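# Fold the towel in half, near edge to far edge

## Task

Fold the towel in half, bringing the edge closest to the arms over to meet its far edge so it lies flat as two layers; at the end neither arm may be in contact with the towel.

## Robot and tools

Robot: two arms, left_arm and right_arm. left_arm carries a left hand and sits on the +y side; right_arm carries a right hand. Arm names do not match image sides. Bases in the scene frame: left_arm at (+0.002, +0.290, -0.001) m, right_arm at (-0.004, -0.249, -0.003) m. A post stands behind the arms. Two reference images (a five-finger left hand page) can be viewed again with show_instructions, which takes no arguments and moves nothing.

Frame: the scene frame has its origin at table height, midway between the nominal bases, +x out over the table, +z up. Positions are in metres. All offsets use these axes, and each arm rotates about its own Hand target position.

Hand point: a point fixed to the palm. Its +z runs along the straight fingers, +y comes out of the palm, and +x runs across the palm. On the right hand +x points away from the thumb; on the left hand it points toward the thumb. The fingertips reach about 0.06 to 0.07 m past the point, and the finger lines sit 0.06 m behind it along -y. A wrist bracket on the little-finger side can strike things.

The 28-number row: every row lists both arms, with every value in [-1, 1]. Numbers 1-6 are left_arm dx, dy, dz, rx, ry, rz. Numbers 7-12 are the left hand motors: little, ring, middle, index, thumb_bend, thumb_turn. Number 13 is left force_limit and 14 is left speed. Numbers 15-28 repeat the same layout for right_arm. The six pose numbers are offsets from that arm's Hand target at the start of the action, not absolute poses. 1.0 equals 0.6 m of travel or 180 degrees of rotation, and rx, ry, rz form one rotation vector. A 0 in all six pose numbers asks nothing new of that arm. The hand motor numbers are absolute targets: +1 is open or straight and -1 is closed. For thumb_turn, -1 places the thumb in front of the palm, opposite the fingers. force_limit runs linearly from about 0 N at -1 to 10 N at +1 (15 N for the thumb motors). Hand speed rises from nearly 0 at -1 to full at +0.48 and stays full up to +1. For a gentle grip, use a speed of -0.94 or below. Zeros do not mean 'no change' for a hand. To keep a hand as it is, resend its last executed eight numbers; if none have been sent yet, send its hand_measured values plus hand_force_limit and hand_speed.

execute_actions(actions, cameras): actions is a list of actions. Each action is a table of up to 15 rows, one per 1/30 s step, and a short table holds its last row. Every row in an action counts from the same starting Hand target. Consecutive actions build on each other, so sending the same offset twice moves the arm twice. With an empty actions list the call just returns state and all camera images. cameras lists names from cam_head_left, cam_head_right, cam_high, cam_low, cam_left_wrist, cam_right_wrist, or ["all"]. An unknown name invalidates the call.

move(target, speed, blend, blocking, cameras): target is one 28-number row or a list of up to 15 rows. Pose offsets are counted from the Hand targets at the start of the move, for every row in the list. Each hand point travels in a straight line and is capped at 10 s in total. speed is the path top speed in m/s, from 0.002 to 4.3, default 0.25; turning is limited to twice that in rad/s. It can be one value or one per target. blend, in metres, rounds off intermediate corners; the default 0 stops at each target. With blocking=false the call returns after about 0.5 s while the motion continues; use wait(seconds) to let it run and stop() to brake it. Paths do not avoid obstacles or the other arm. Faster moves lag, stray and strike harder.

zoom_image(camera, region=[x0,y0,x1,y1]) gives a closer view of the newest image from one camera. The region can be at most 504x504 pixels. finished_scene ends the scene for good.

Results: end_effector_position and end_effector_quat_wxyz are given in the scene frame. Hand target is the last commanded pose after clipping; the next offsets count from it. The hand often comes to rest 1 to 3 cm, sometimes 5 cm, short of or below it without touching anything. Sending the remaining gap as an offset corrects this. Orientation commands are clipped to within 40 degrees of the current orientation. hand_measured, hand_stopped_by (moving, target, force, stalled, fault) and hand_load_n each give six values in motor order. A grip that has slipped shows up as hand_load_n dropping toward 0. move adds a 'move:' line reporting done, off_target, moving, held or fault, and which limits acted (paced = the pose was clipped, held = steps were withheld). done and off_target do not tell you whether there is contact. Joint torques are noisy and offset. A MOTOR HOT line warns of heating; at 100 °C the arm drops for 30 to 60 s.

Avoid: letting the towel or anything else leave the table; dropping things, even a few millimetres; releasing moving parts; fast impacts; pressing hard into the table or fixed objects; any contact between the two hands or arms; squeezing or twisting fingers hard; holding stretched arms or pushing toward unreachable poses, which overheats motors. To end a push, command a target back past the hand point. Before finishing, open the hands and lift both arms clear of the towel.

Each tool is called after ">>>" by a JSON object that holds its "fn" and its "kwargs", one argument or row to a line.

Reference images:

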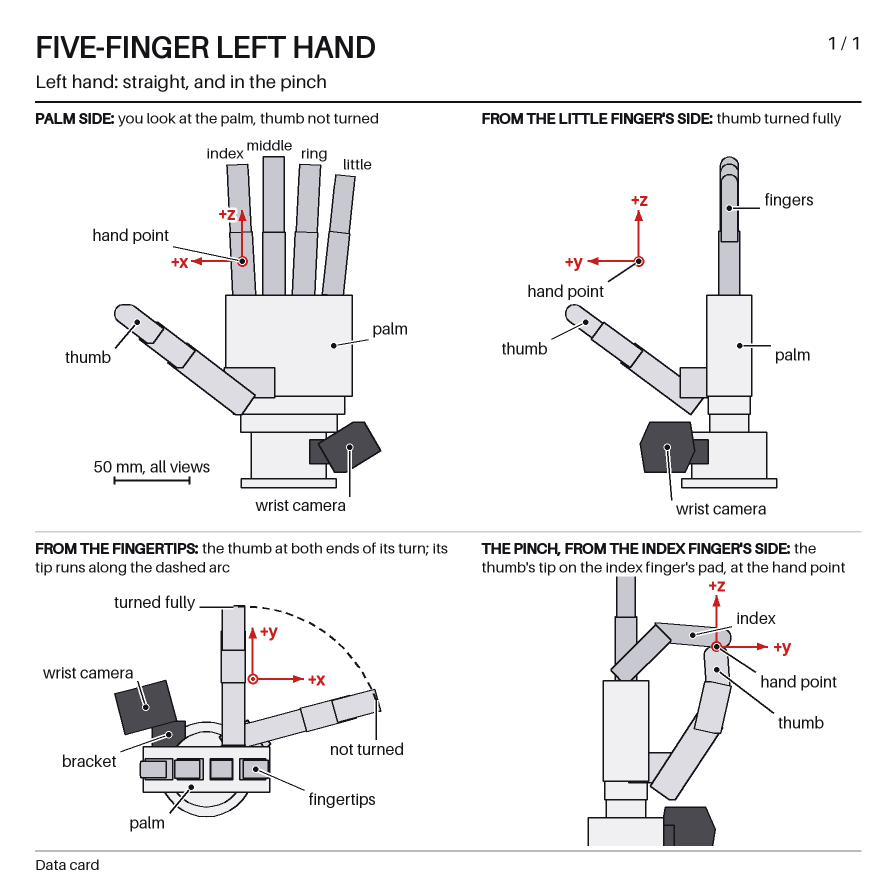

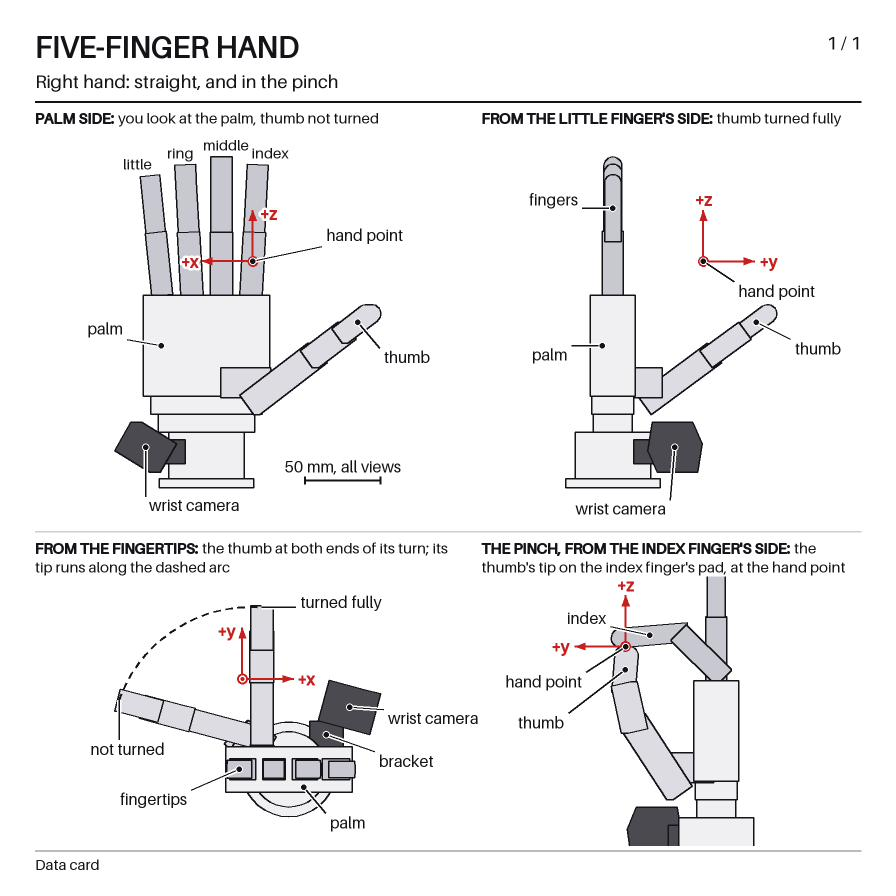

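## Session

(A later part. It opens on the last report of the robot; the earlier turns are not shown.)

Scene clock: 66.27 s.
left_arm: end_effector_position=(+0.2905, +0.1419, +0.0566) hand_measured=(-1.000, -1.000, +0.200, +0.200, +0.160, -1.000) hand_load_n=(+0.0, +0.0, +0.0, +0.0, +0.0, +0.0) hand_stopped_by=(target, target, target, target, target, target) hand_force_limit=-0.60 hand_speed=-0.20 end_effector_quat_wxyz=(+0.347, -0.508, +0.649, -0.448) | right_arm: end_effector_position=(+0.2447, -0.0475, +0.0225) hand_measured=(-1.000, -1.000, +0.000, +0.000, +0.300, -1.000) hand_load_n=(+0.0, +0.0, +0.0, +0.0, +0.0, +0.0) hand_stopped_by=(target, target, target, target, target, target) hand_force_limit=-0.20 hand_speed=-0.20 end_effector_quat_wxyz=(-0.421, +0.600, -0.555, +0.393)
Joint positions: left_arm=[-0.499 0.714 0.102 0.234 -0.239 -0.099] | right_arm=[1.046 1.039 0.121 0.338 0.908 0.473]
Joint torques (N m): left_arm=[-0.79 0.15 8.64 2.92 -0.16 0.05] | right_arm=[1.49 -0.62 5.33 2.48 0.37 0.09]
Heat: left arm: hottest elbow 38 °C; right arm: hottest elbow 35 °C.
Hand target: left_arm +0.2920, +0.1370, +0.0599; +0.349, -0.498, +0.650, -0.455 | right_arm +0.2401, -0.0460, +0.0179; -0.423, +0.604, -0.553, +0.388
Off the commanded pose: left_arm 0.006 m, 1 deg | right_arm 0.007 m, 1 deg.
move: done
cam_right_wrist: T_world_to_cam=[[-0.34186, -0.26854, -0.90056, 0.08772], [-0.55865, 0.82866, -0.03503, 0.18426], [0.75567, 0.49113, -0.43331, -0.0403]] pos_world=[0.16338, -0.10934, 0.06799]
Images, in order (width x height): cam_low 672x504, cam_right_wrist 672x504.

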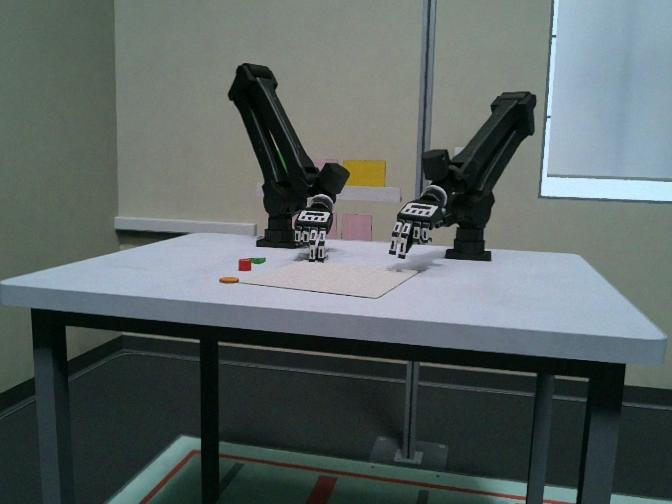

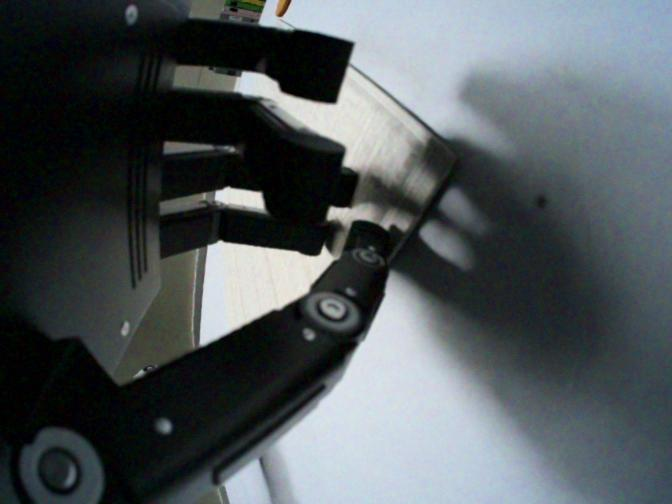

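>>> {"fn": "move", "kwargs": {
  "target": [
    [0,0,0,0,0,0,-1,-1,0.2,0.2,0.16,-1,-0.6,-0.2, -0.018,-0.01,0.04,0,0,0,-1,-1,0.0,0.0,0.3,-1,-0.2,-0.2],
    [0,0,0,0,0,0,-1,-1,0.2,0.2,0.16,-1,-0.6,-0.2, -0.018,-0.01,-0.008,0,0,0,-1,-1,0.0,0.0,0.3,-1,-0.2,-0.2]
  ],
  "cameras": ["cam_right_wrist","cam_low"],
  "speed": 0.06
}}

>>> {"fn": "zoom_image", "kwargs": {
  "camera": "cam_right_wrist",
  "region": [220, 130, 520, 350]
}}

>>> {"fn": "zoom_image", "kwargs": {
  "camera": "cam_low",
  "region": [260, 190, 340, 270]
}}

Scene clock: 69.27 s.
left_arm: end_effector_position=(+0.2905, +0.1419, +0.0566) hand_measured=(-1.000, -1.000, +0.200, +0.200, +0.160, -1.000) hand_load_n=(+0.0, +0.5, +0.0, +0.0, +0.0, +0.0) hand_stopped_by=(target, target, target, target, target, target) hand_force_limit=-0.60 hand_speed=-0.20 end_effector_quat_wxyz=(+0.347, -0.508, +0.649, -0.448) | right_arm: end_effector_position=(+0.2350, -0.0499, +0.0219) hand_measured=(-1.000, -1.000, +0.000, +0.000, +0.300, -1.000) hand_load_n=(+0.0, +0.0, -0.5, +0.0, +0.0, +0.0) hand_stopped_by=(target, target, target, target, target, target) hand_force_limit=-0.20 hand_speed=-0.20 end_effector_quat_wxyz=(-0.428, +0.593, -0.559, +0.390)
Joint positions: left_arm=[-0.499 0.714 0.102 0.234 -0.239 -0.099] | right_arm=[1.088 1.006 0.101 0.309 0.946 0.52]
Joint torques (N m): left_arm=[-0.91 0.21 8.58 2.88 -0.16 0.06] | right_arm=[1.26 -0.03 5.11 2.13 0.2 0]
Heat: left arm: hottest elbow 38 °C; right arm: hottest elbow 35 °C.
Hand target: left_arm +0.2920, +0.1370, +0.0599; +0.349, -0.498, +0.650, -0.455 | right_arm +0.2293, -0.0520, +0.0131; -0.423, +0.604, -0.553, +0.388
Off the commanded pose: left_arm 0.006 m, 1 deg | right_arm 0.011 m, 1 deg.
move: off_target (right_arm)
cam_right_wrist: T_world_to_cam=[[-0.33645, -0.24911, -0.90815, 0.0831], [-0.55499, 0.83155, -0.02249, 0.17977], [0.76078, 0.49645, -0.41803, -0.0333]] pos_world=[0.15307, -0.11226, 0.06559]
Images, in order (width x height): cam_low 672x504, cam_right_wrist 672x504.

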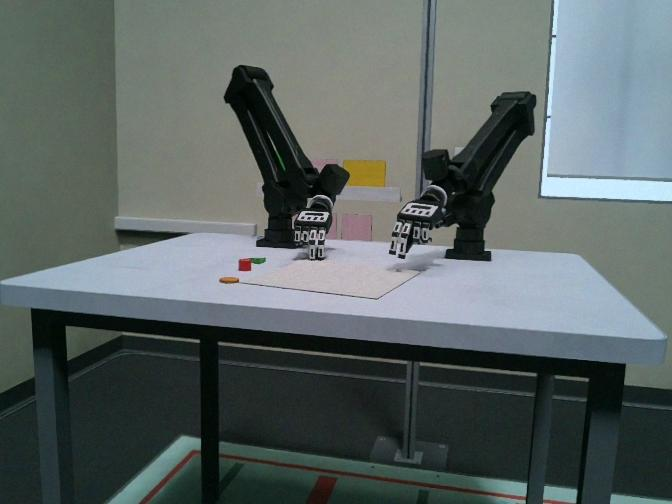

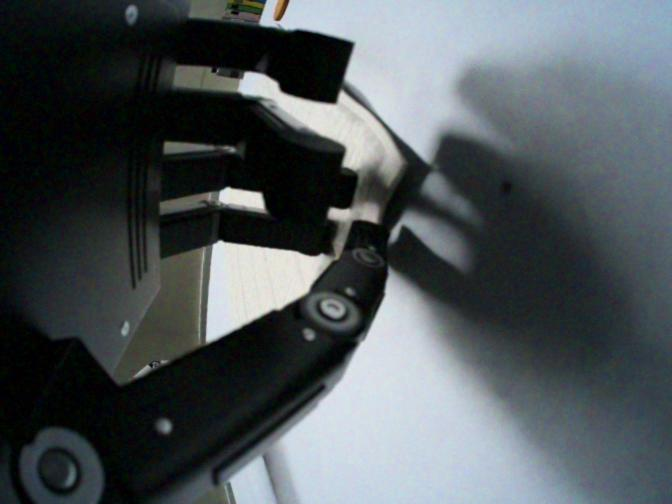

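Scaled by 1.680 from the camera's image (finer frame: 960x720).

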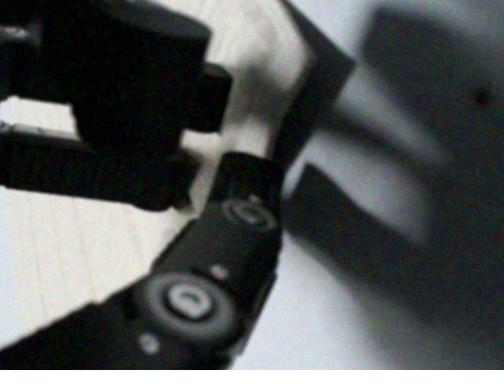

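Scaled by 6.300.

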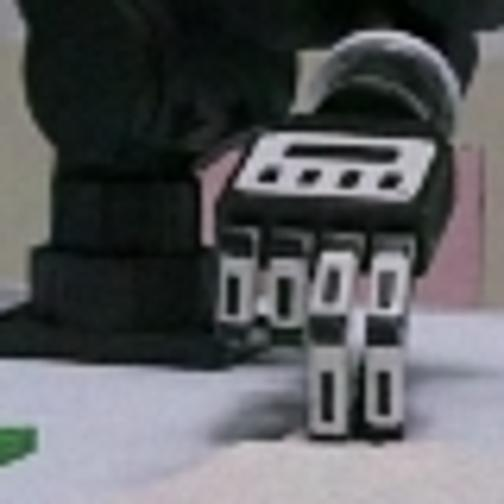

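>>> {"fn": "move", "kwargs": {
  "target": [0,0,0,0,0,0,-1,-1,0.2,0.2,0.16,-1,-0.6,-0.2, 0,0,0,0,0,0,-1,-1,-0.45,-0.45,0.3,-1,-0.1,-0.88],
  "cameras": ["cam_right_wrist","cam_low","cam_high"],
  "speed": 0.06
}}

>>> {"fn": "zoom_image", "kwargs": {
  "camera": "cam_right_wrist",
  "region": [220, 130, 520, 350]
}}

>>> {"fn": "zoom_image", "kwargs": {
  "camera": "cam_low",
  "region": [260, 190, 340, 270]
}}

Scene clock: 71.07 s.
left_arm: end_effector_position=(+0.2905, +0.1419, +0.0566) hand_measured=(-1.000, -1.000, +0.200, +0.200, +0.160, -1.000) hand_load_n=(+0.0, +0.5, +0.0, +0.0, +0.0, +0.0) hand_stopped_by=(target, target, target, target, target, target) hand_force_limit=-0.60 hand_speed=-0.20 end_effector_quat_wxyz=(+0.347, -0.508, +0.649, -0.448) | right_arm: end_effector_position=(+0.2349, -0.0502, +0.0208) hand_measured=(-1.000, -1.000, -0.308, -0.376, +0.300, -1.000) hand_load_n=(+0.0, +0.0, +5.0, +4.5, +0.5, +0.0) hand_stopped_by=(target, target, force, force, target, target) hand_force_limit=-0.10 hand_speed=-0.88 end_effector_quat_wxyz=(-0.427, +0.594, -0.559, +0.390)
Joint positions: left_arm=[-0.499 0.714 0.102 0.234 -0.239 -0.099] | right_arm=[1.088 1.011 0.1 0.312 0.946 0.52]
Joint torques (N m): left_arm=[-0.91 0.15 8.62 2.96 -0.17 0.06] | right_arm=[1.26 -0.26 5.03 2.06 0.19 -0.01]
Heat: left arm: hottest elbow 38 °C; right arm: hottest elbow 35 °C.
Hand target: left_arm +0.2920, +0.1370, +0.0599; +0.349, -0.498, +0.650, -0.455 | right_arm +0.2292, -0.0521, +0.0130; -0.423, +0.604, -0.553, +0.388
Off the commanded pose: left_arm 0.006 m, 1 deg | right_arm 0.010 m, 1 deg.
move: done
cam_right_wrist: T_world_to_cam=[[-0.33751, -0.25131, -0.90716, 0.08205], [-0.5551, 0.83144, -0.02381, 0.17995], [0.76023, 0.49553, -0.42012, -0.03339]] pos_world=[0.15297, -0.11246, 0.06469]
Images, in order (width x height): cam_high 672x504, cam_low 672x504, cam_right_wrist 672x504.

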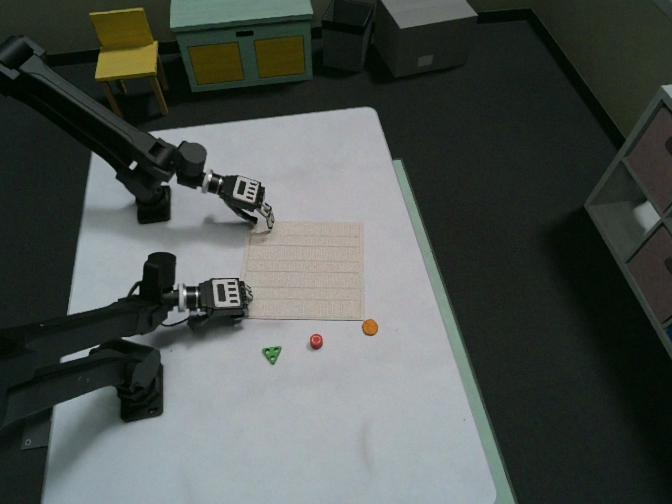

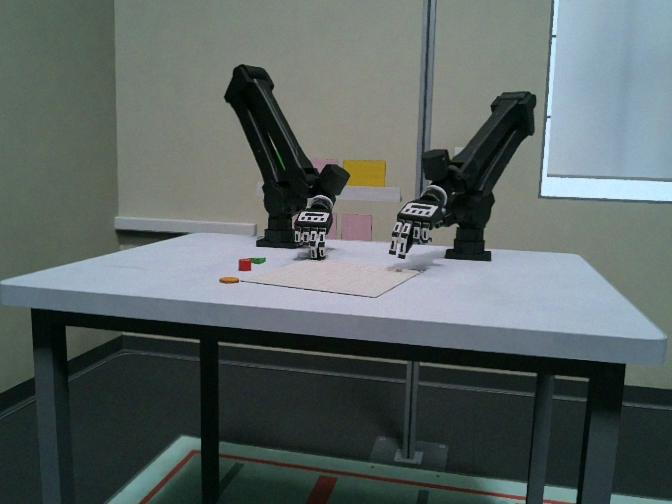

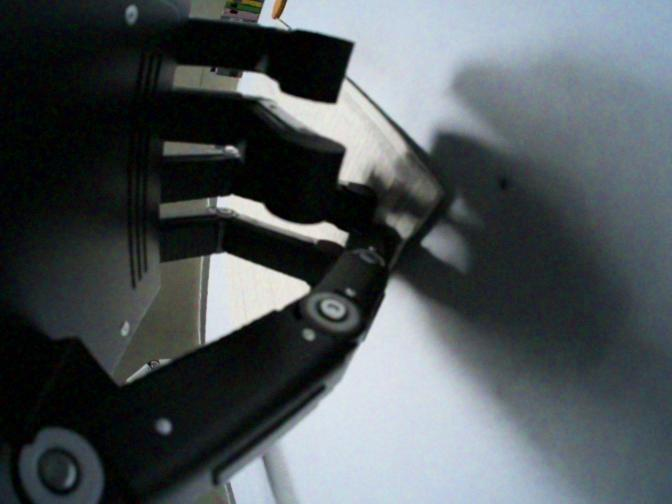

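Scaled by 1.680 from the camera's image (finer frame: 960x720).

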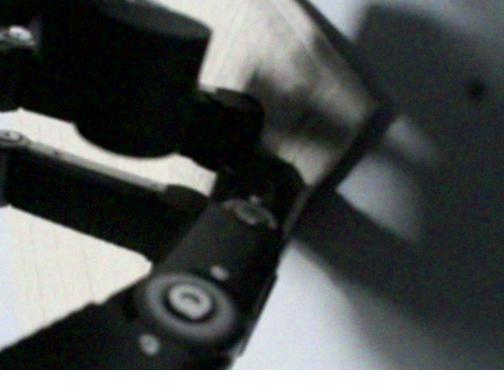

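Scaled by 6.300.

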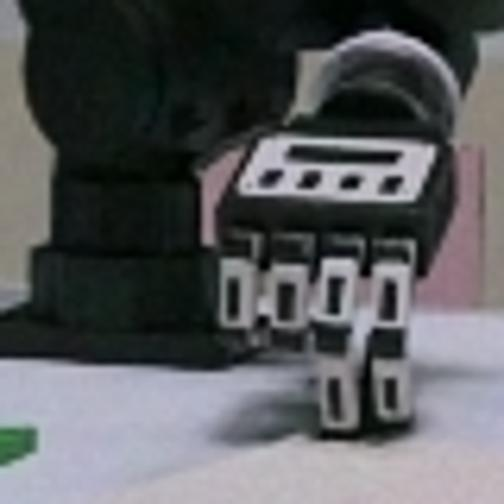

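>>> {"fn": "move", "kwargs": {
  "target": [0,0,0,0,0,0,-1,-1,0.2,0.2,0.16,-1,-0.6,-0.2, 0.01,0.01,0.083,0,0,0,-1,-1,-0.45,-0.45,0.3,-1,-0.1,-0.88],
  "cameras": ["cam_right_wrist","cam_low","cam_high"],
  "speed": 0.05
}}

>>> {"fn": "zoom_image", "kwargs": {
  "camera": "cam_low",
  "region": [230, 180, 430, 310]
}}

Scene clock: 73.17 s.
left_arm: end_effector_position=(+0.2905, +0.1419, +0.0566) hand_measured=(-1.000, -1.000, +0.200, +0.200, +0.160, -1.000) hand_load_n=(+0.0, +0.0, +0.0, +0.0, +0.0, +0.0) hand_stopped_by=(target, target, target, target, target, target) hand_force_limit=-0.60 hand_speed=-0.20 end_effector_quat_wxyz=(+0.347, -0.508, +0.649, -0.448) | right_arm: end_effector_position=(+0.2278, -0.0601, +0.0429) hand_measured=(-1.000, -1.000, -0.308, -0.376, +0.300, -1.000) hand_load_n=(+0.0, +0.0, +4.0, +3.0, +1.5, +0.0) hand_stopped_by=(target, target, force, force, target, target) hand_force_limit=-0.10 hand_speed=-0.88 end_effector_quat_wxyz=(-0.409, +0.614, -0.550, +0.393)
Joint positions: left_arm=[-0.499 0.714 0.102 0.234 -0.239 -0.099] | right_arm=[1.088 0.785 0.14 0.002 0.932 0.507]
Joint torques (N m): left_arm=[-0.79 0.15 8.59 2.92 -0.17 0.07] | right_arm=[0.15 -0.79 10.78 1.11 0.33 -0.02]
Heat: left arm: hottest elbow 38 °C; right arm: hottest elbow 35 °C.
Hand target: left_arm +0.2920, +0.1370, +0.0599; +0.349, -0.498, +0.650, -0.455 | right_arm +0.2353, -0.0460, +0.0629; -0.423, +0.604, -0.553, +0.388
Off the commanded pose: left_arm 0.006 m, 1 deg | right_arm 0.026 m, 2 deg.
move: off_target (right_arm)
cam_right_wrist: T_world_to_cam=[[-0.35618, -0.30034, -0.88483, 0.09759], [-0.56941, 0.82057, -0.04932, 0.18847], [0.74088, 0.48627, -0.46329, -0.00812]] pos_world=[0.1481, -0.1214, 0.09188]
Images, in order (width x height): cam_high 672x504, cam_low 672x504, cam_right_wrist 672x504.

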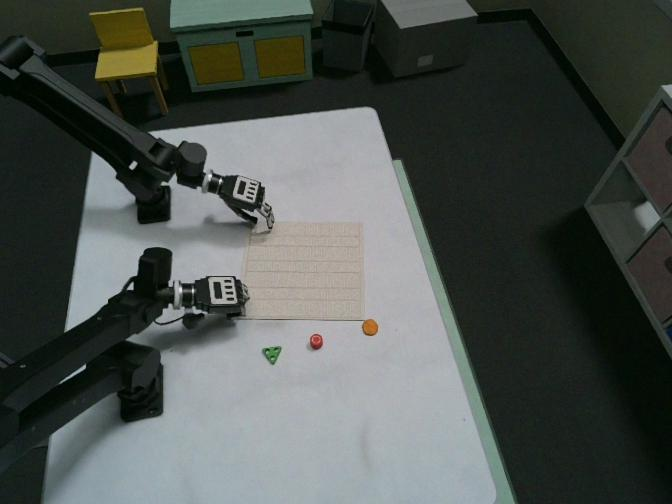

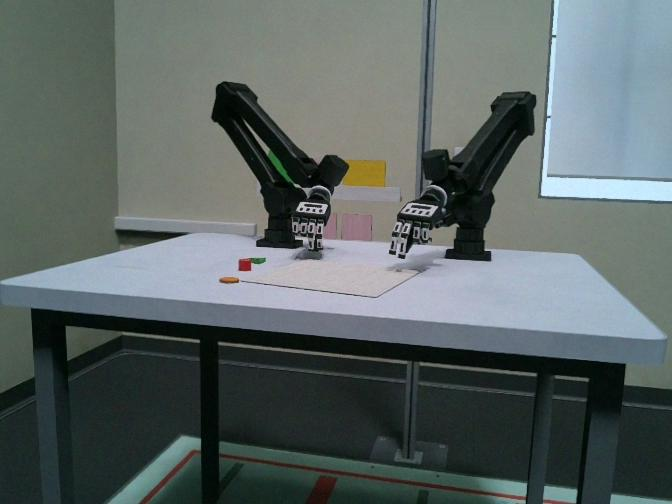

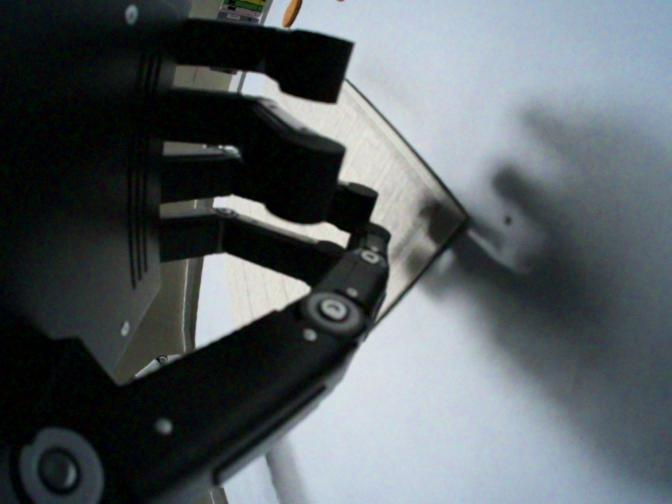

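Scaled by 2.520.

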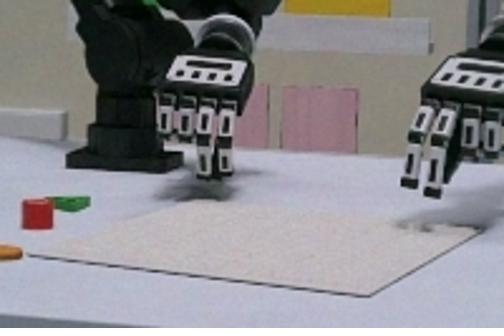

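>>> {"fn": "move", "kwargs": {
  "target": [
    [0,0,0,0,0,0,-1,-1,0.2,0.2,0.16,-1,-0.6,-0.2, -0.0238,-0.0183,-0.02,0,0,0,-1,-1,0.15,0.15,0.3,-1,-0.2,-0.2],
    [0,0,0,0,0,0,-1,-1,0.2,0.2,0.16,-1,-0.6,-0.2, -0.0238,-0.0183,-0.085,0,0,0,-1,-1,0.15,0.15,0.3,-1,-0.2,-0.2]
  ],
  "cameras": ["cam_right_wrist"],
  "speed": 0.06
}}

>>> {"fn": "zoom_image", "kwargs": {
  "camera": "cam_right_wrist",
  "region": [220, 130, 520, 350]
}}

Scene clock: 77.00 s.
left_arm: end_effector_position=(+0.2905, +0.1419, +0.0566) hand_measured=(-1.000, -1.000, +0.200, +0.200, +0.160, -1.000) hand_load_n=(+0.0, +0.0, +0.0, +0.0, +0.0, +0.0) hand_stopped_by=(target, target, target, target, target, target) hand_force_limit=-0.60 hand_speed=-0.20 end_effector_quat_wxyz=(+0.347, -0.508, +0.649, -0.448) | right_arm: end_effector_position=(+0.2264, -0.0543, +0.0209) hand_measured=(-1.000, -1.000, +0.150, +0.150, +0.300, -1.000) hand_load_n=(+0.0, +0.0, +0.0, +0.0, +0.0, +0.0) hand_stopped_by=(target, target, target, target, target, target) hand_force_limit=-0.20 hand_speed=-0.20 end_effector_quat_wxyz=(-0.429, +0.592, -0.560, +0.389)
Joint positions: left_arm=[-0.499 0.714 0.102 0.234 -0.239 -0.099] | right_arm=[1.122 0.96 0.086 0.25 0.973 0.558]
Joint torques (N m): left_arm=[-0.85 0.21 8.62 2.97 -0.16 0.05] | right_arm=[1.2 0.32 5.19 1.77 0.18 -0.04]
Heat: left arm: hottest elbow 38 °C; right arm: hottest elbow 35 °C.
Hand target: left_arm +0.2920, +0.1370, +0.0599; +0.349, -0.498, +0.650, -0.455 | right_arm +0.2210, -0.0570, +0.0118; -0.423, +0.604, -0.553, +0.388
Off the commanded pose: left_arm 0.006 m, 1 deg | right_arm 0.011 m, 2 deg.
move: off_target (right_arm)
cam_right_wrist: T_world_to_cam=[[-0.33691, -0.24551, -0.90896, 0.07839], [-0.55429, 0.8321, -0.01929, 0.1785], [0.76108, 0.49733, -0.41643, -0.02498]] pos_world=[0.14437, -0.11686, 0.06429]

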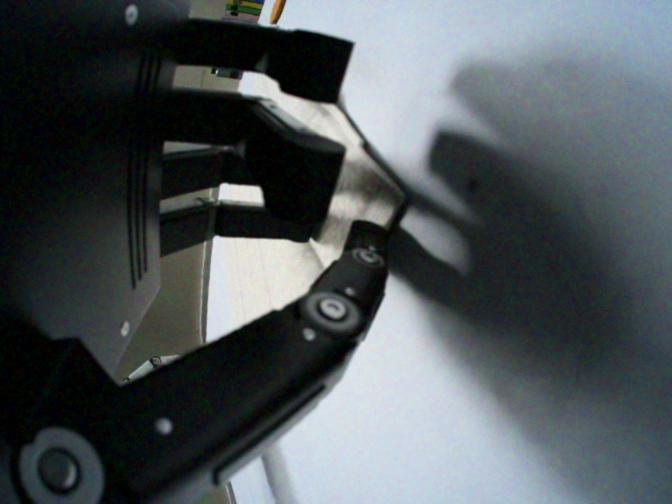

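Scaled by 1.680 from the camera's image (finer frame: 960x720).

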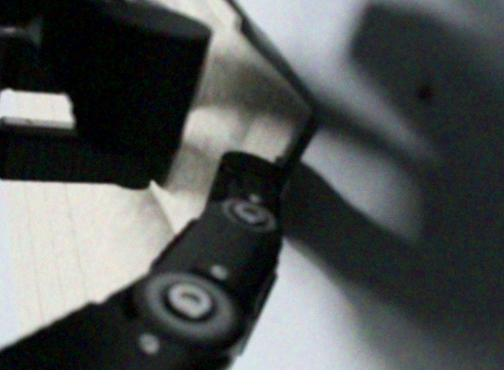

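>>> {"fn": "move", "kwargs": {
  "target": [0,0,0,0,0,0,-1,-1,0.2,0.2,0.16,-1,-0.6,-0.2, 0,0,-0.008,0,0,0,-1,-1,-0.05,-0.05,0.3,-1,1,-0.88],
  "cameras": ["cam_right_wrist"],
  "speed": 0.06
}}

>>> {"fn": "zoom_image", "kwargs": {
  "camera": "cam_right_wrist",
  "region": [220, 130, 520, 350]
}}

Scene clock: 78.30 s.
left_arm: end_effector_position=(+0.2905, +0.1419, +0.0566) hand_measured=(-1.000, -1.000, +0.200, +0.200, +0.160, -1.000) hand_load_n=(+0.0, +0.0, +0.0, +0.0, +0.0, +0.0) hand_stopped_by=(target, target, target, target, target, target) hand_force_limit=-0.60 hand_speed=-0.20 end_effector_quat_wxyz=(+0.347, -0.508, +0.649, -0.448) | right_arm: end_effector_position=(+0.2283, -0.0518, +0.0201) hand_measured=(-1.000, -1.000, -0.050, -0.050, +0.300, -1.000) hand_load_n=(+0.0, +0.0, +2.0, +0.0, +0.0, +0.0) hand_stopped_by=(target, target, target, target, target, target) hand_force_limit=1.00 hand_speed=-0.88 end_effector_quat_wxyz=(-0.435, +0.587, -0.562, +0.389)
Joint positions: left_arm=[-0.499 0.714 0.102 0.234 -0.239 -0.099] | right_arm=[1.122 0.995 0.083 0.304 0.978 0.558]
Joint torques (N m): left_arm=[-0.79 0.09 8.58 2.91 -0.16 0.05] | right_arm=[1.14 0.62 4.7 1.77 -0.04 -0.05]
Heat: left arm: hottest elbow 38 °C; right arm: hottest elbow 35 °C.
Hand target: left_arm +0.2920, +0.1370, +0.0599; +0.349, -0.498, +0.650, -0.455 | right_arm +0.2210, -0.0571, +0.0070; -0.423, +0.604, -0.553, +0.388
Off the commanded pose: left_arm 0.006 m, 1 deg | right_arm 0.016 m, 3 deg.
move: off_target (right_arm)
cam_right_wrist: T_world_to_cam=[[-0.32971, -0.23224, -0.91507, 0.07827], [-0.55103, 0.83438, -0.01321, 0.17674], [0.76658, 0.49988, -0.40307, -0.02943]] pos_world=[0.14576, -0.11458, 0.06209]

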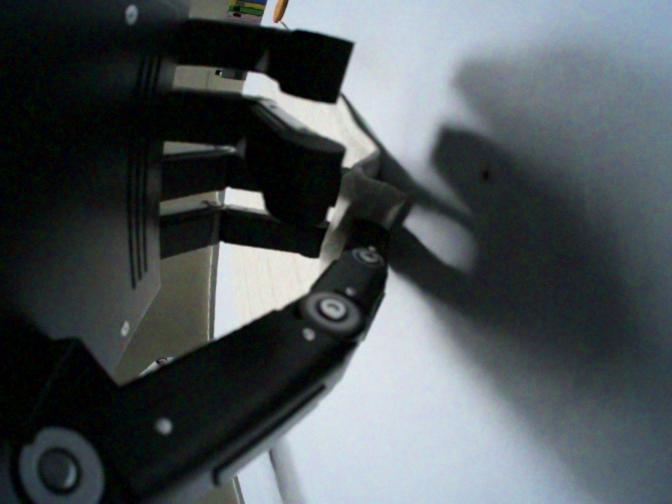

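Scaled by 1.680 from the camera's image (finer frame: 960x720).

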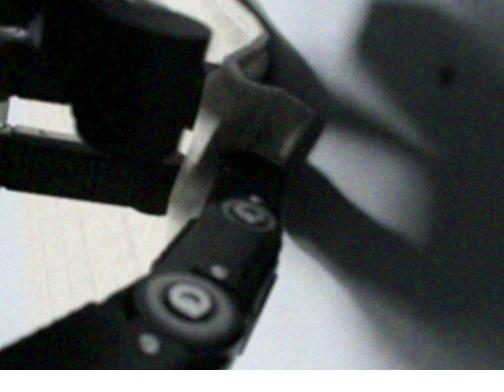

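>>> {"fn": "move", "kwargs": {
  "target": [0,0,0,0,0,0,-1,-1,0.2,0.2,0.16,-1,-0.6,-0.2, 0,0,-0.002,0,0,0,-1,-1,-0.15,-0.15,0.1,-1,1,-0.88],
  "cameras": ["cam_right_wrist"],
  "speed": 0.06
}}

>>> {"fn": "zoom_image", "kwargs": {
  "camera": "cam_right_wrist",
  "region": [220, 130, 520, 350]
}}

Scene clock: 80.03 s.
left_arm: end_effector_position=(+0.2905, +0.1419, +0.0566) hand_measured=(-1.000, -1.000, +0.200, +0.200, +0.160, -1.000) hand_load_n=(+0.0, +0.0, +0.0, +0.0, +0.0, +0.0) hand_stopped_by=(target, target, target, target, target, target) hand_force_limit=-0.60 hand_speed=-0.20 end_effector_quat_wxyz=(+0.347, -0.508, +0.649, -0.448) | right_arm: end_effector_position=(+0.2287, -0.0510, +0.0199) hand_measured=(-1.000, -1.000, -0.150, -0.150, +0.104, -1.000) hand_load_n=(+0.0, +0.0, +4.0, +2.0, +6.5, +0.5) hand_stopped_by=(target, target, target, target, target, target) hand_force_limit=1.00 hand_speed=-0.88 end_effector_quat_wxyz=(-0.436, +0.586, -0.562, +0.388)
Joint positions: left_arm=[-0.499 0.714 0.102 0.234 -0.239 -0.099] | right_arm=[1.122 1.004 0.083 0.316 0.978 0.558]
Joint torques (N m): left_arm=[-0.85 0.15 8.59 2.85 -0.16 0.06] | right_arm=[1.14 0.44 4.52 1.68 -0.05 -0.04]
Heat: left arm: hottest elbow 38 °C; right arm: hottest elbow 35 °C.
Hand target: left_arm +0.2920, +0.1370, +0.0599; +0.349, -0.498, +0.650, -0.455 | right_arm +0.2210, -0.0571, +0.0058; -0.423, +0.604, -0.553, +0.388
Off the commanded pose: left_arm 0.006 m, 1 deg | right_arm 0.017 m, 3 deg.
move: off_target (right_arm)
cam_right_wrist: T_world_to_cam=[[-0.32854, -0.22971, -0.91613, 0.07818], [-0.55105, 0.83439, -0.0116, 0.17614], [0.76708, 0.50102, -0.40071, -0.03039]] pos_world=[0.14606, -0.11378, 0.06149]

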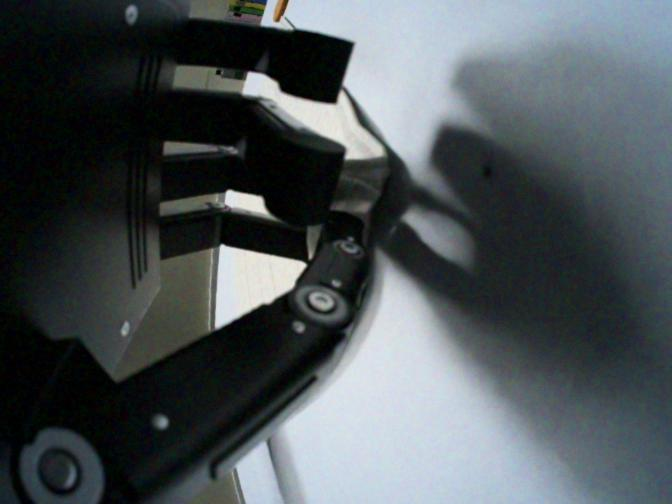

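Scaled by 1.680 from the camera's image (finer frame: 960x720).

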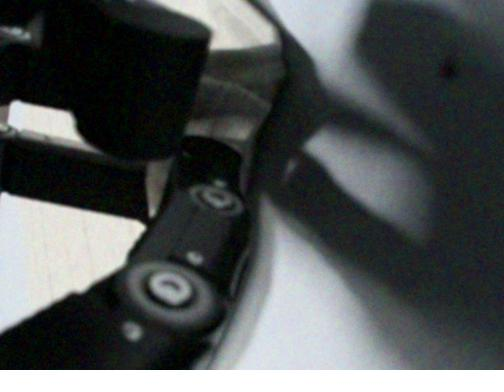

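>>> {"fn": "move", "kwargs": {
  "target": [0,0,0,0,0,0,-1,-1,0.2,0.2,0.16,-1,-0.6,-0.2, 0,0,0,0,0,0,-1,-1,-0.45,-0.45,0.1,-1,0,-0.88],
  "cameras": ["cam_right_wrist"],
  "speed": 0.06
}}

>>> {"fn": "zoom_image", "kwargs": {
  "camera": "cam_right_wrist",
  "region": [220, 130, 520, 350]
}}

Scene clock: 80.97 s.
left_arm: end_effector_position=(+0.2905, +0.1419, +0.0566) hand_measured=(-1.000, -1.000, +0.200, +0.200, +0.160, -1.000) hand_load_n=(+0.0, +0.0, +0.0, +0.0, +0.0, +0.0) hand_stopped_by=(target, target, target, target, target, target) hand_force_limit=-0.60 hand_speed=-0.20 end_effector_quat_wxyz=(+0.347, -0.508, +0.649, -0.448) | right_arm: end_effector_position=(+0.2287, -0.0510, +0.0199) hand_measured=(-1.000, -1.000, -0.158, -0.204, +0.104, -1.000) hand_load_n=(+0.0, +0.0, +5.5, +6.0, +8.0, +0.0) hand_stopped_by=(target, target, force, force, target, target) hand_force_limit=0.00 hand_speed=-0.88 end_effector_quat_wxyz=(-0.436, +0.586, -0.562, +0.388)
Joint positions: left_arm=[-0.499 0.714 0.102 0.234 -0.239 -0.099] | right_arm=[1.122 1.004 0.083 0.316 0.978 0.558]
Joint torques (N m): left_arm=[-0.73 0.21 8.59 2.92 -0.16 0.05] | right_arm=[1.14 0.44 4.52 1.68 -0.05 -0.04]
Heat: left arm: hottest elbow 38 °C; right arm: hottest elbow 35 °C.
Hand target: left_arm +0.2920, +0.1370, +0.0599; +0.349, -0.498, +0.650, -0.455 | right_arm +0.2210, -0.0571, +0.0058; -0.423, +0.604, -0.553, +0.388
Off the commanded pose: left_arm 0.006 m, 1 deg | right_arm 0.017 m, 3 deg.
move: done
cam_right_wrist: T_world_to_cam=[[-0.32854, -0.22971, -0.91613, 0.07818], [-0.55105, 0.83439, -0.0116, 0.17614], [0.76708, 0.50102, -0.40071, -0.03039]] pos_world=[0.14606, -0.11378, 0.06149]

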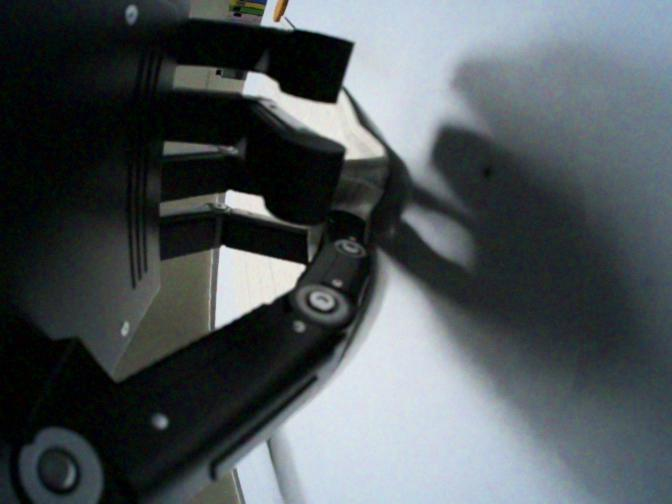

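Scaled by 1.680 from the camera's image (finer frame: 960x720).

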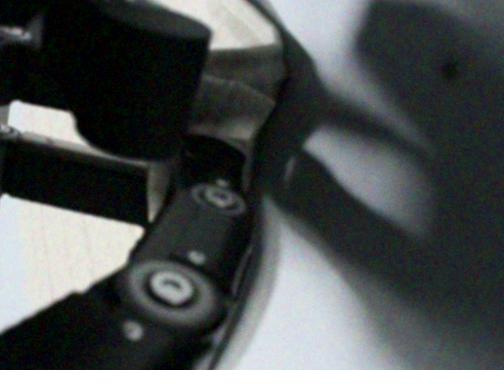

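>>> {"fn": "move", "kwargs": {
  "target": [0,0,0,0,0,0,-1,-1,0.2,0.2,0.16,-1,-0.6,-0.2, 0.01,0.01,0.09,0,0,0,-1,-1,-0.45,-0.45,0.1,-1,0,-0.88],
  "cameras": ["cam_right_wrist","cam_low","cam_high"],
  "speed": 0.05
}}

>>> {"fn": "zoom_image", "kwargs": {
  "camera": "cam_low",
  "region": [230, 180, 430, 310]
}}

Scene clock: 83.23 s.
left_arm: end_effector_position=(+0.2905, +0.1419, +0.0566) hand_measured=(-1.000, -1.000, +0.200, +0.200, +0.160, -1.000) hand_load_n=(+0.0, +0.5, +0.0, +0.0, +0.5, +0.0) hand_stopped_by=(target, target, target, target, target, target) hand_force_limit=-0.60 hand_speed=-0.20 end_effector_quat_wxyz=(+0.347, -0.508, +0.649, -0.448) | right_arm: end_effector_position=(+0.2192, -0.0647, +0.0393) hand_measured=(-1.000, -1.000, -0.158, -0.204, +0.104, -1.000) hand_load_n=(+0.0, +0.0, +5.0, +5.5, +8.5, +0.0) hand_stopped_by=(target, target, force, force, target, target) hand_force_limit=0.00 hand_speed=-0.88 end_effector_quat_wxyz=(-0.409, +0.615, -0.548, +0.393)
Joint positions: left_arm=[-0.499 0.714 0.102 0.234 -0.239 -0.099] | right_arm=[1.122 0.747 0.123 -0.044 0.957 0.535]
Joint torques (N m): left_arm=[-0.73 0.26 8.64 2.95 -0.18 0.06] | right_arm=[-0.09 -0.21 10.95 1.2 0.36 -0.01]
Heat: left arm: hottest elbow 38 °C; right arm: hottest elbow 35 °C.
Hand target: left_arm +0.2920, +0.1370, +0.0599; +0.349, -0.498, +0.650, -0.455 | right_arm +0.2269, -0.0511, +0.0597; -0.423, +0.604, -0.553, +0.388
Off the commanded pose: left_arm 0.006 m, 1 deg | right_arm 0.026 m, 2 deg.
move: off_target (right_arm)
cam_right_wrist: T_world_to_cam=[[-0.35433, -0.30406, -0.88431, 0.08929], [-0.57269, 0.81813, -0.05184, 0.18796], [0.73924, 0.48807, -0.46402, -0.00069]] pos_world=[0.1398, -0.12629, 0.08838]
Images, in order (width x height): cam_high 672x504, cam_low 672x504, cam_right_wrist 672x504.

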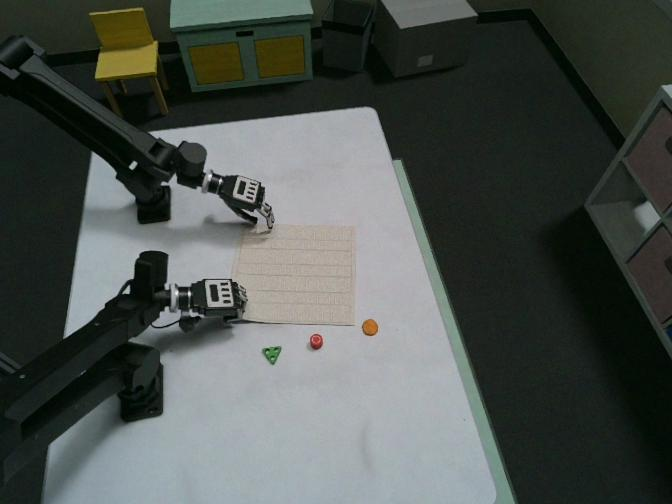

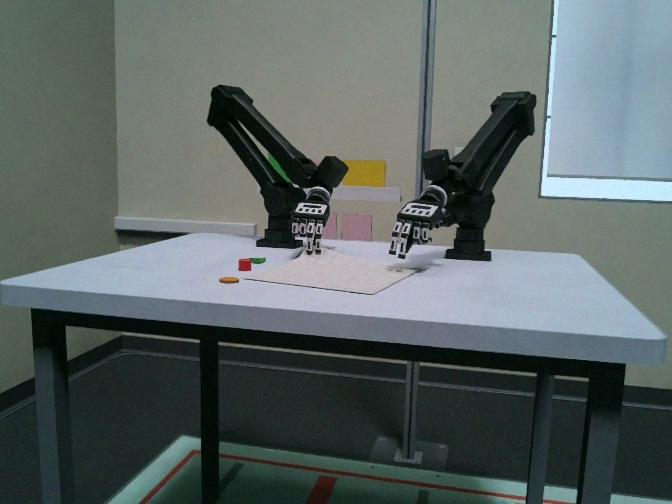

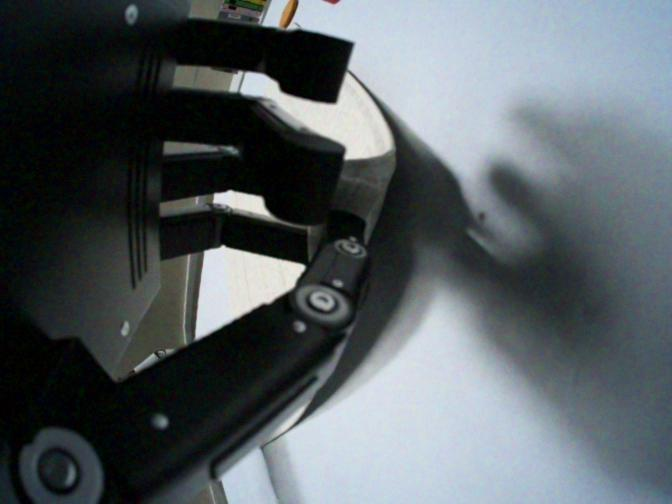

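Scaled by 2.520.

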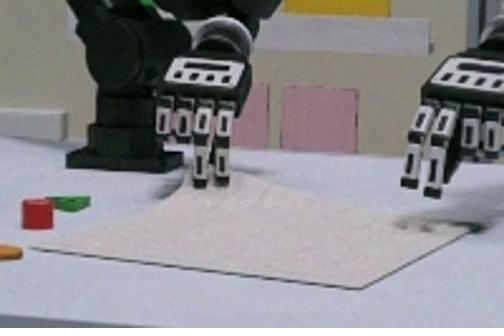

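>>> {"fn": "wait", "kwargs": {
  "seconds": 0.1,
  "cameras": ["cam_left_wrist","cam_high"]
}}

>>> {"fn": "zoom_image", "kwargs": {
  "camera": "cam_left_wrist",
  "region": [80, 130, 440, 400]
}}

>>> {"fn": "zoom_image", "kwargs": {
  "camera": "cam_high",
  "region": [200, 180, 400, 360]
}}

Scene clock: 83.70 s.
left_arm: end_effector_position=(+0.2905, +0.1419, +0.0566) hand_measured=(-1.000, -1.000, +0.200, +0.200, +0.160, -1.000) hand_load_n=(+0.0, +0.0, +0.0, +0.0, +0.0, +0.0) hand_stopped_by=(target, target, target, target, target, target) hand_force_limit=-0.60 hand_speed=-0.20 end_effector_quat_wxyz=(+0.347, -0.508, +0.649, -0.448) | right_arm: end_effector_position=(+0.2192, -0.0647, +0.0393) hand_measured=(-1.000, -1.000, -0.158, -0.204, +0.104, -1.000) hand_load_n=(+0.0, +0.0, +5.0, +5.5, +8.5, +0.5) hand_stopped_by=(target, target, force, force, target, target) hand_force_limit=0.00 hand_speed=-0.88 end_effector_quat_wxyz=(-0.409, +0.615, -0.548, +0.393)
Joint positions: left_arm=[-0.499 0.714 0.102 0.234 -0.239 -0.099] | right_arm=[1.122 0.747 0.123 -0.044 0.957 0.535]
Joint torques (N m): left_arm=[-0.85 0.15 8.64 2.92 -0.14 0.05] | right_arm=[-0.03 -0.21 10.95 1.11 0.36 -0.01]
Heat: left arm: hottest elbow 38 °C; right arm: hottest elbow 35 °C.
Hand target: left_arm +0.2920, +0.1370, +0.0599; +0.349, -0.498, +0.650, -0.455 | right_arm +0.2270, -0.0511, +0.0597; -0.423, +0.604, -0.553, +0.388
Off the commanded pose: left_arm 0.006 m, 1 deg | right_arm 0.026 m, 2 deg.
wait: 0.10 s; at rest from the start
cam_left_wrist: T_world_to_cam=[[0.24927, -0.36817, 0.89572, -0.07191], [-0.77654, -0.62865, -0.04228, 0.31193], [0.57866, -0.68502, -0.4426, 0.07298]] pos_world=[0.21792, 0.21961, 0.1099]
Images, in order (width x height): cam_high 672x504, cam_left_wrist 672x504.

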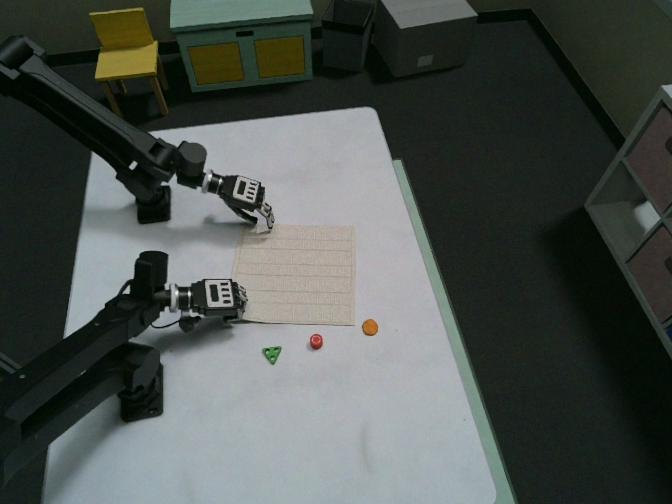

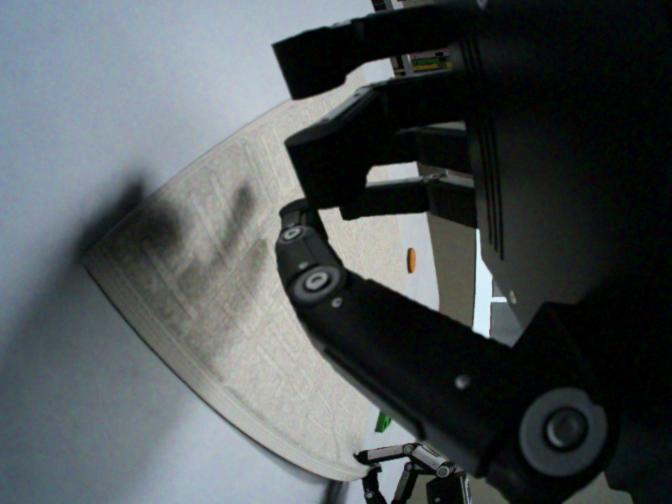

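Scaled by 1.400 from the camera's image (finer frame: 960x720).

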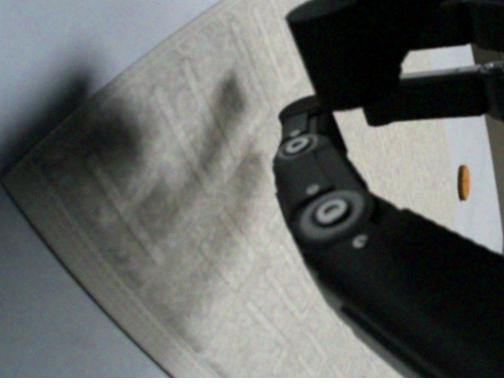

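Scaled by 2.520.

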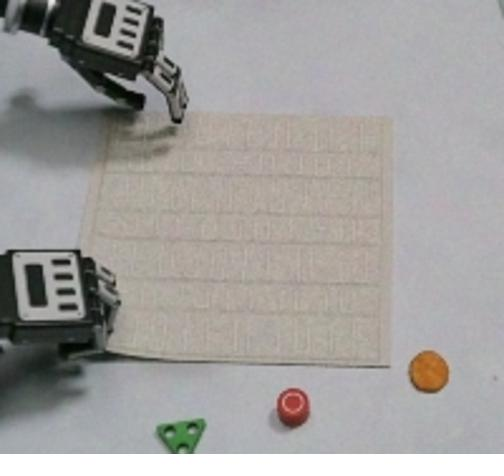

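>>> {"fn": "move", "kwargs": {
  "target": [-0.08,0.0117,-0.025,0,0,0,-1,-1,0.15,0.15,0.3,-1,-0.2,-0.2, 0,0,0,0,0,0,-1,-1,-0.45,-0.45,0.1,-1,0,-0.88],
  "cameras": ["cam_left_wrist"],
  "speed": 0.1
}}

Scene clock: 86.80 s.
left_arm: end_effector_position=(+0.2465, +0.1476, +0.0425) hand_measured=(-1.000, -1.000, +0.150, +0.150, +0.300, -1.000) hand_load_n=(+0.0, +0.0, +0.0, +0.0, +0.0, +0.0) hand_stopped_by=(target, target, target, target, target, target) hand_force_limit=-0.20 hand_speed=-0.20 end_effector_quat_wxyz=(+0.354, -0.499, +0.650, -0.451) | right_arm: end_effector_position=(+0.2193, -0.0647, +0.0395) hand_measured=(-1.000, -1.000, -0.158, -0.204, +0.104, -1.000) hand_load_n=(+0.0, +0.0, +5.0, +6.0, +8.5, +0.0) hand_stopped_by=(target, target, force, force, target, target) hand_force_limit=0.00 hand_speed=-0.88 end_effector_quat_wxyz=(-0.409, +0.615, -0.548, +0.393)
Joint positions: left_arm=[-0.645 0.386 0.006 0.003 -0.375 -0.133] | right_arm=[1.122 0.747 0.123 -0.044 0.957 0.535]
Joint torques (N m): left_arm=[-0.97 0.79 9.69 1.2 -0.24 -0.2] | right_arm=[-0.03 -0.21 10.95 1.07 0.37 -0.01]
Heat: left arm: hottest elbow 38 °C; right arm: hottest elbow 36 °C.
Hand target: left_arm +0.2439, +0.1440, +0.0448; +0.349, -0.498, +0.650, -0.455 | right_arm +0.2270, -0.0511, +0.0598; -0.423, +0.604, -0.553, +0.388
Off the commanded pose: left_arm 0.005 m, 1 deg | right_arm 0.026 m, 2 deg.
move: done
cam_left_wrist: T_world_to_cam=[[0.2285, -0.38019, 0.89624, -0.03937], [-0.7803, -0.62203, -0.06493, 0.28164], [0.58217, -0.68449, -0.4388, 0.09508]] pos_world=[0.1734, 0.2253, 0.09529]

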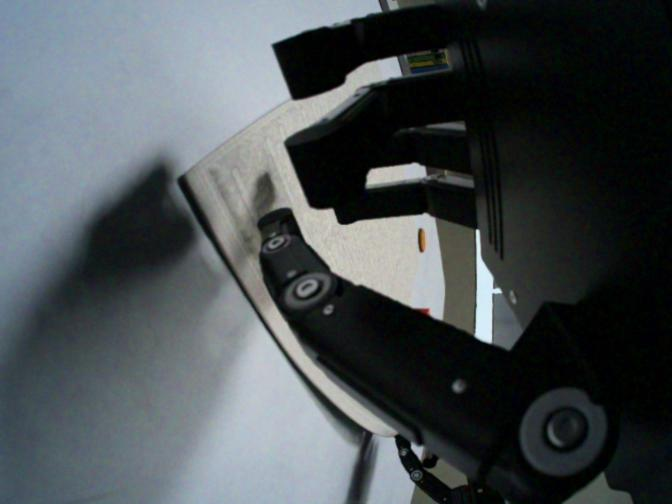

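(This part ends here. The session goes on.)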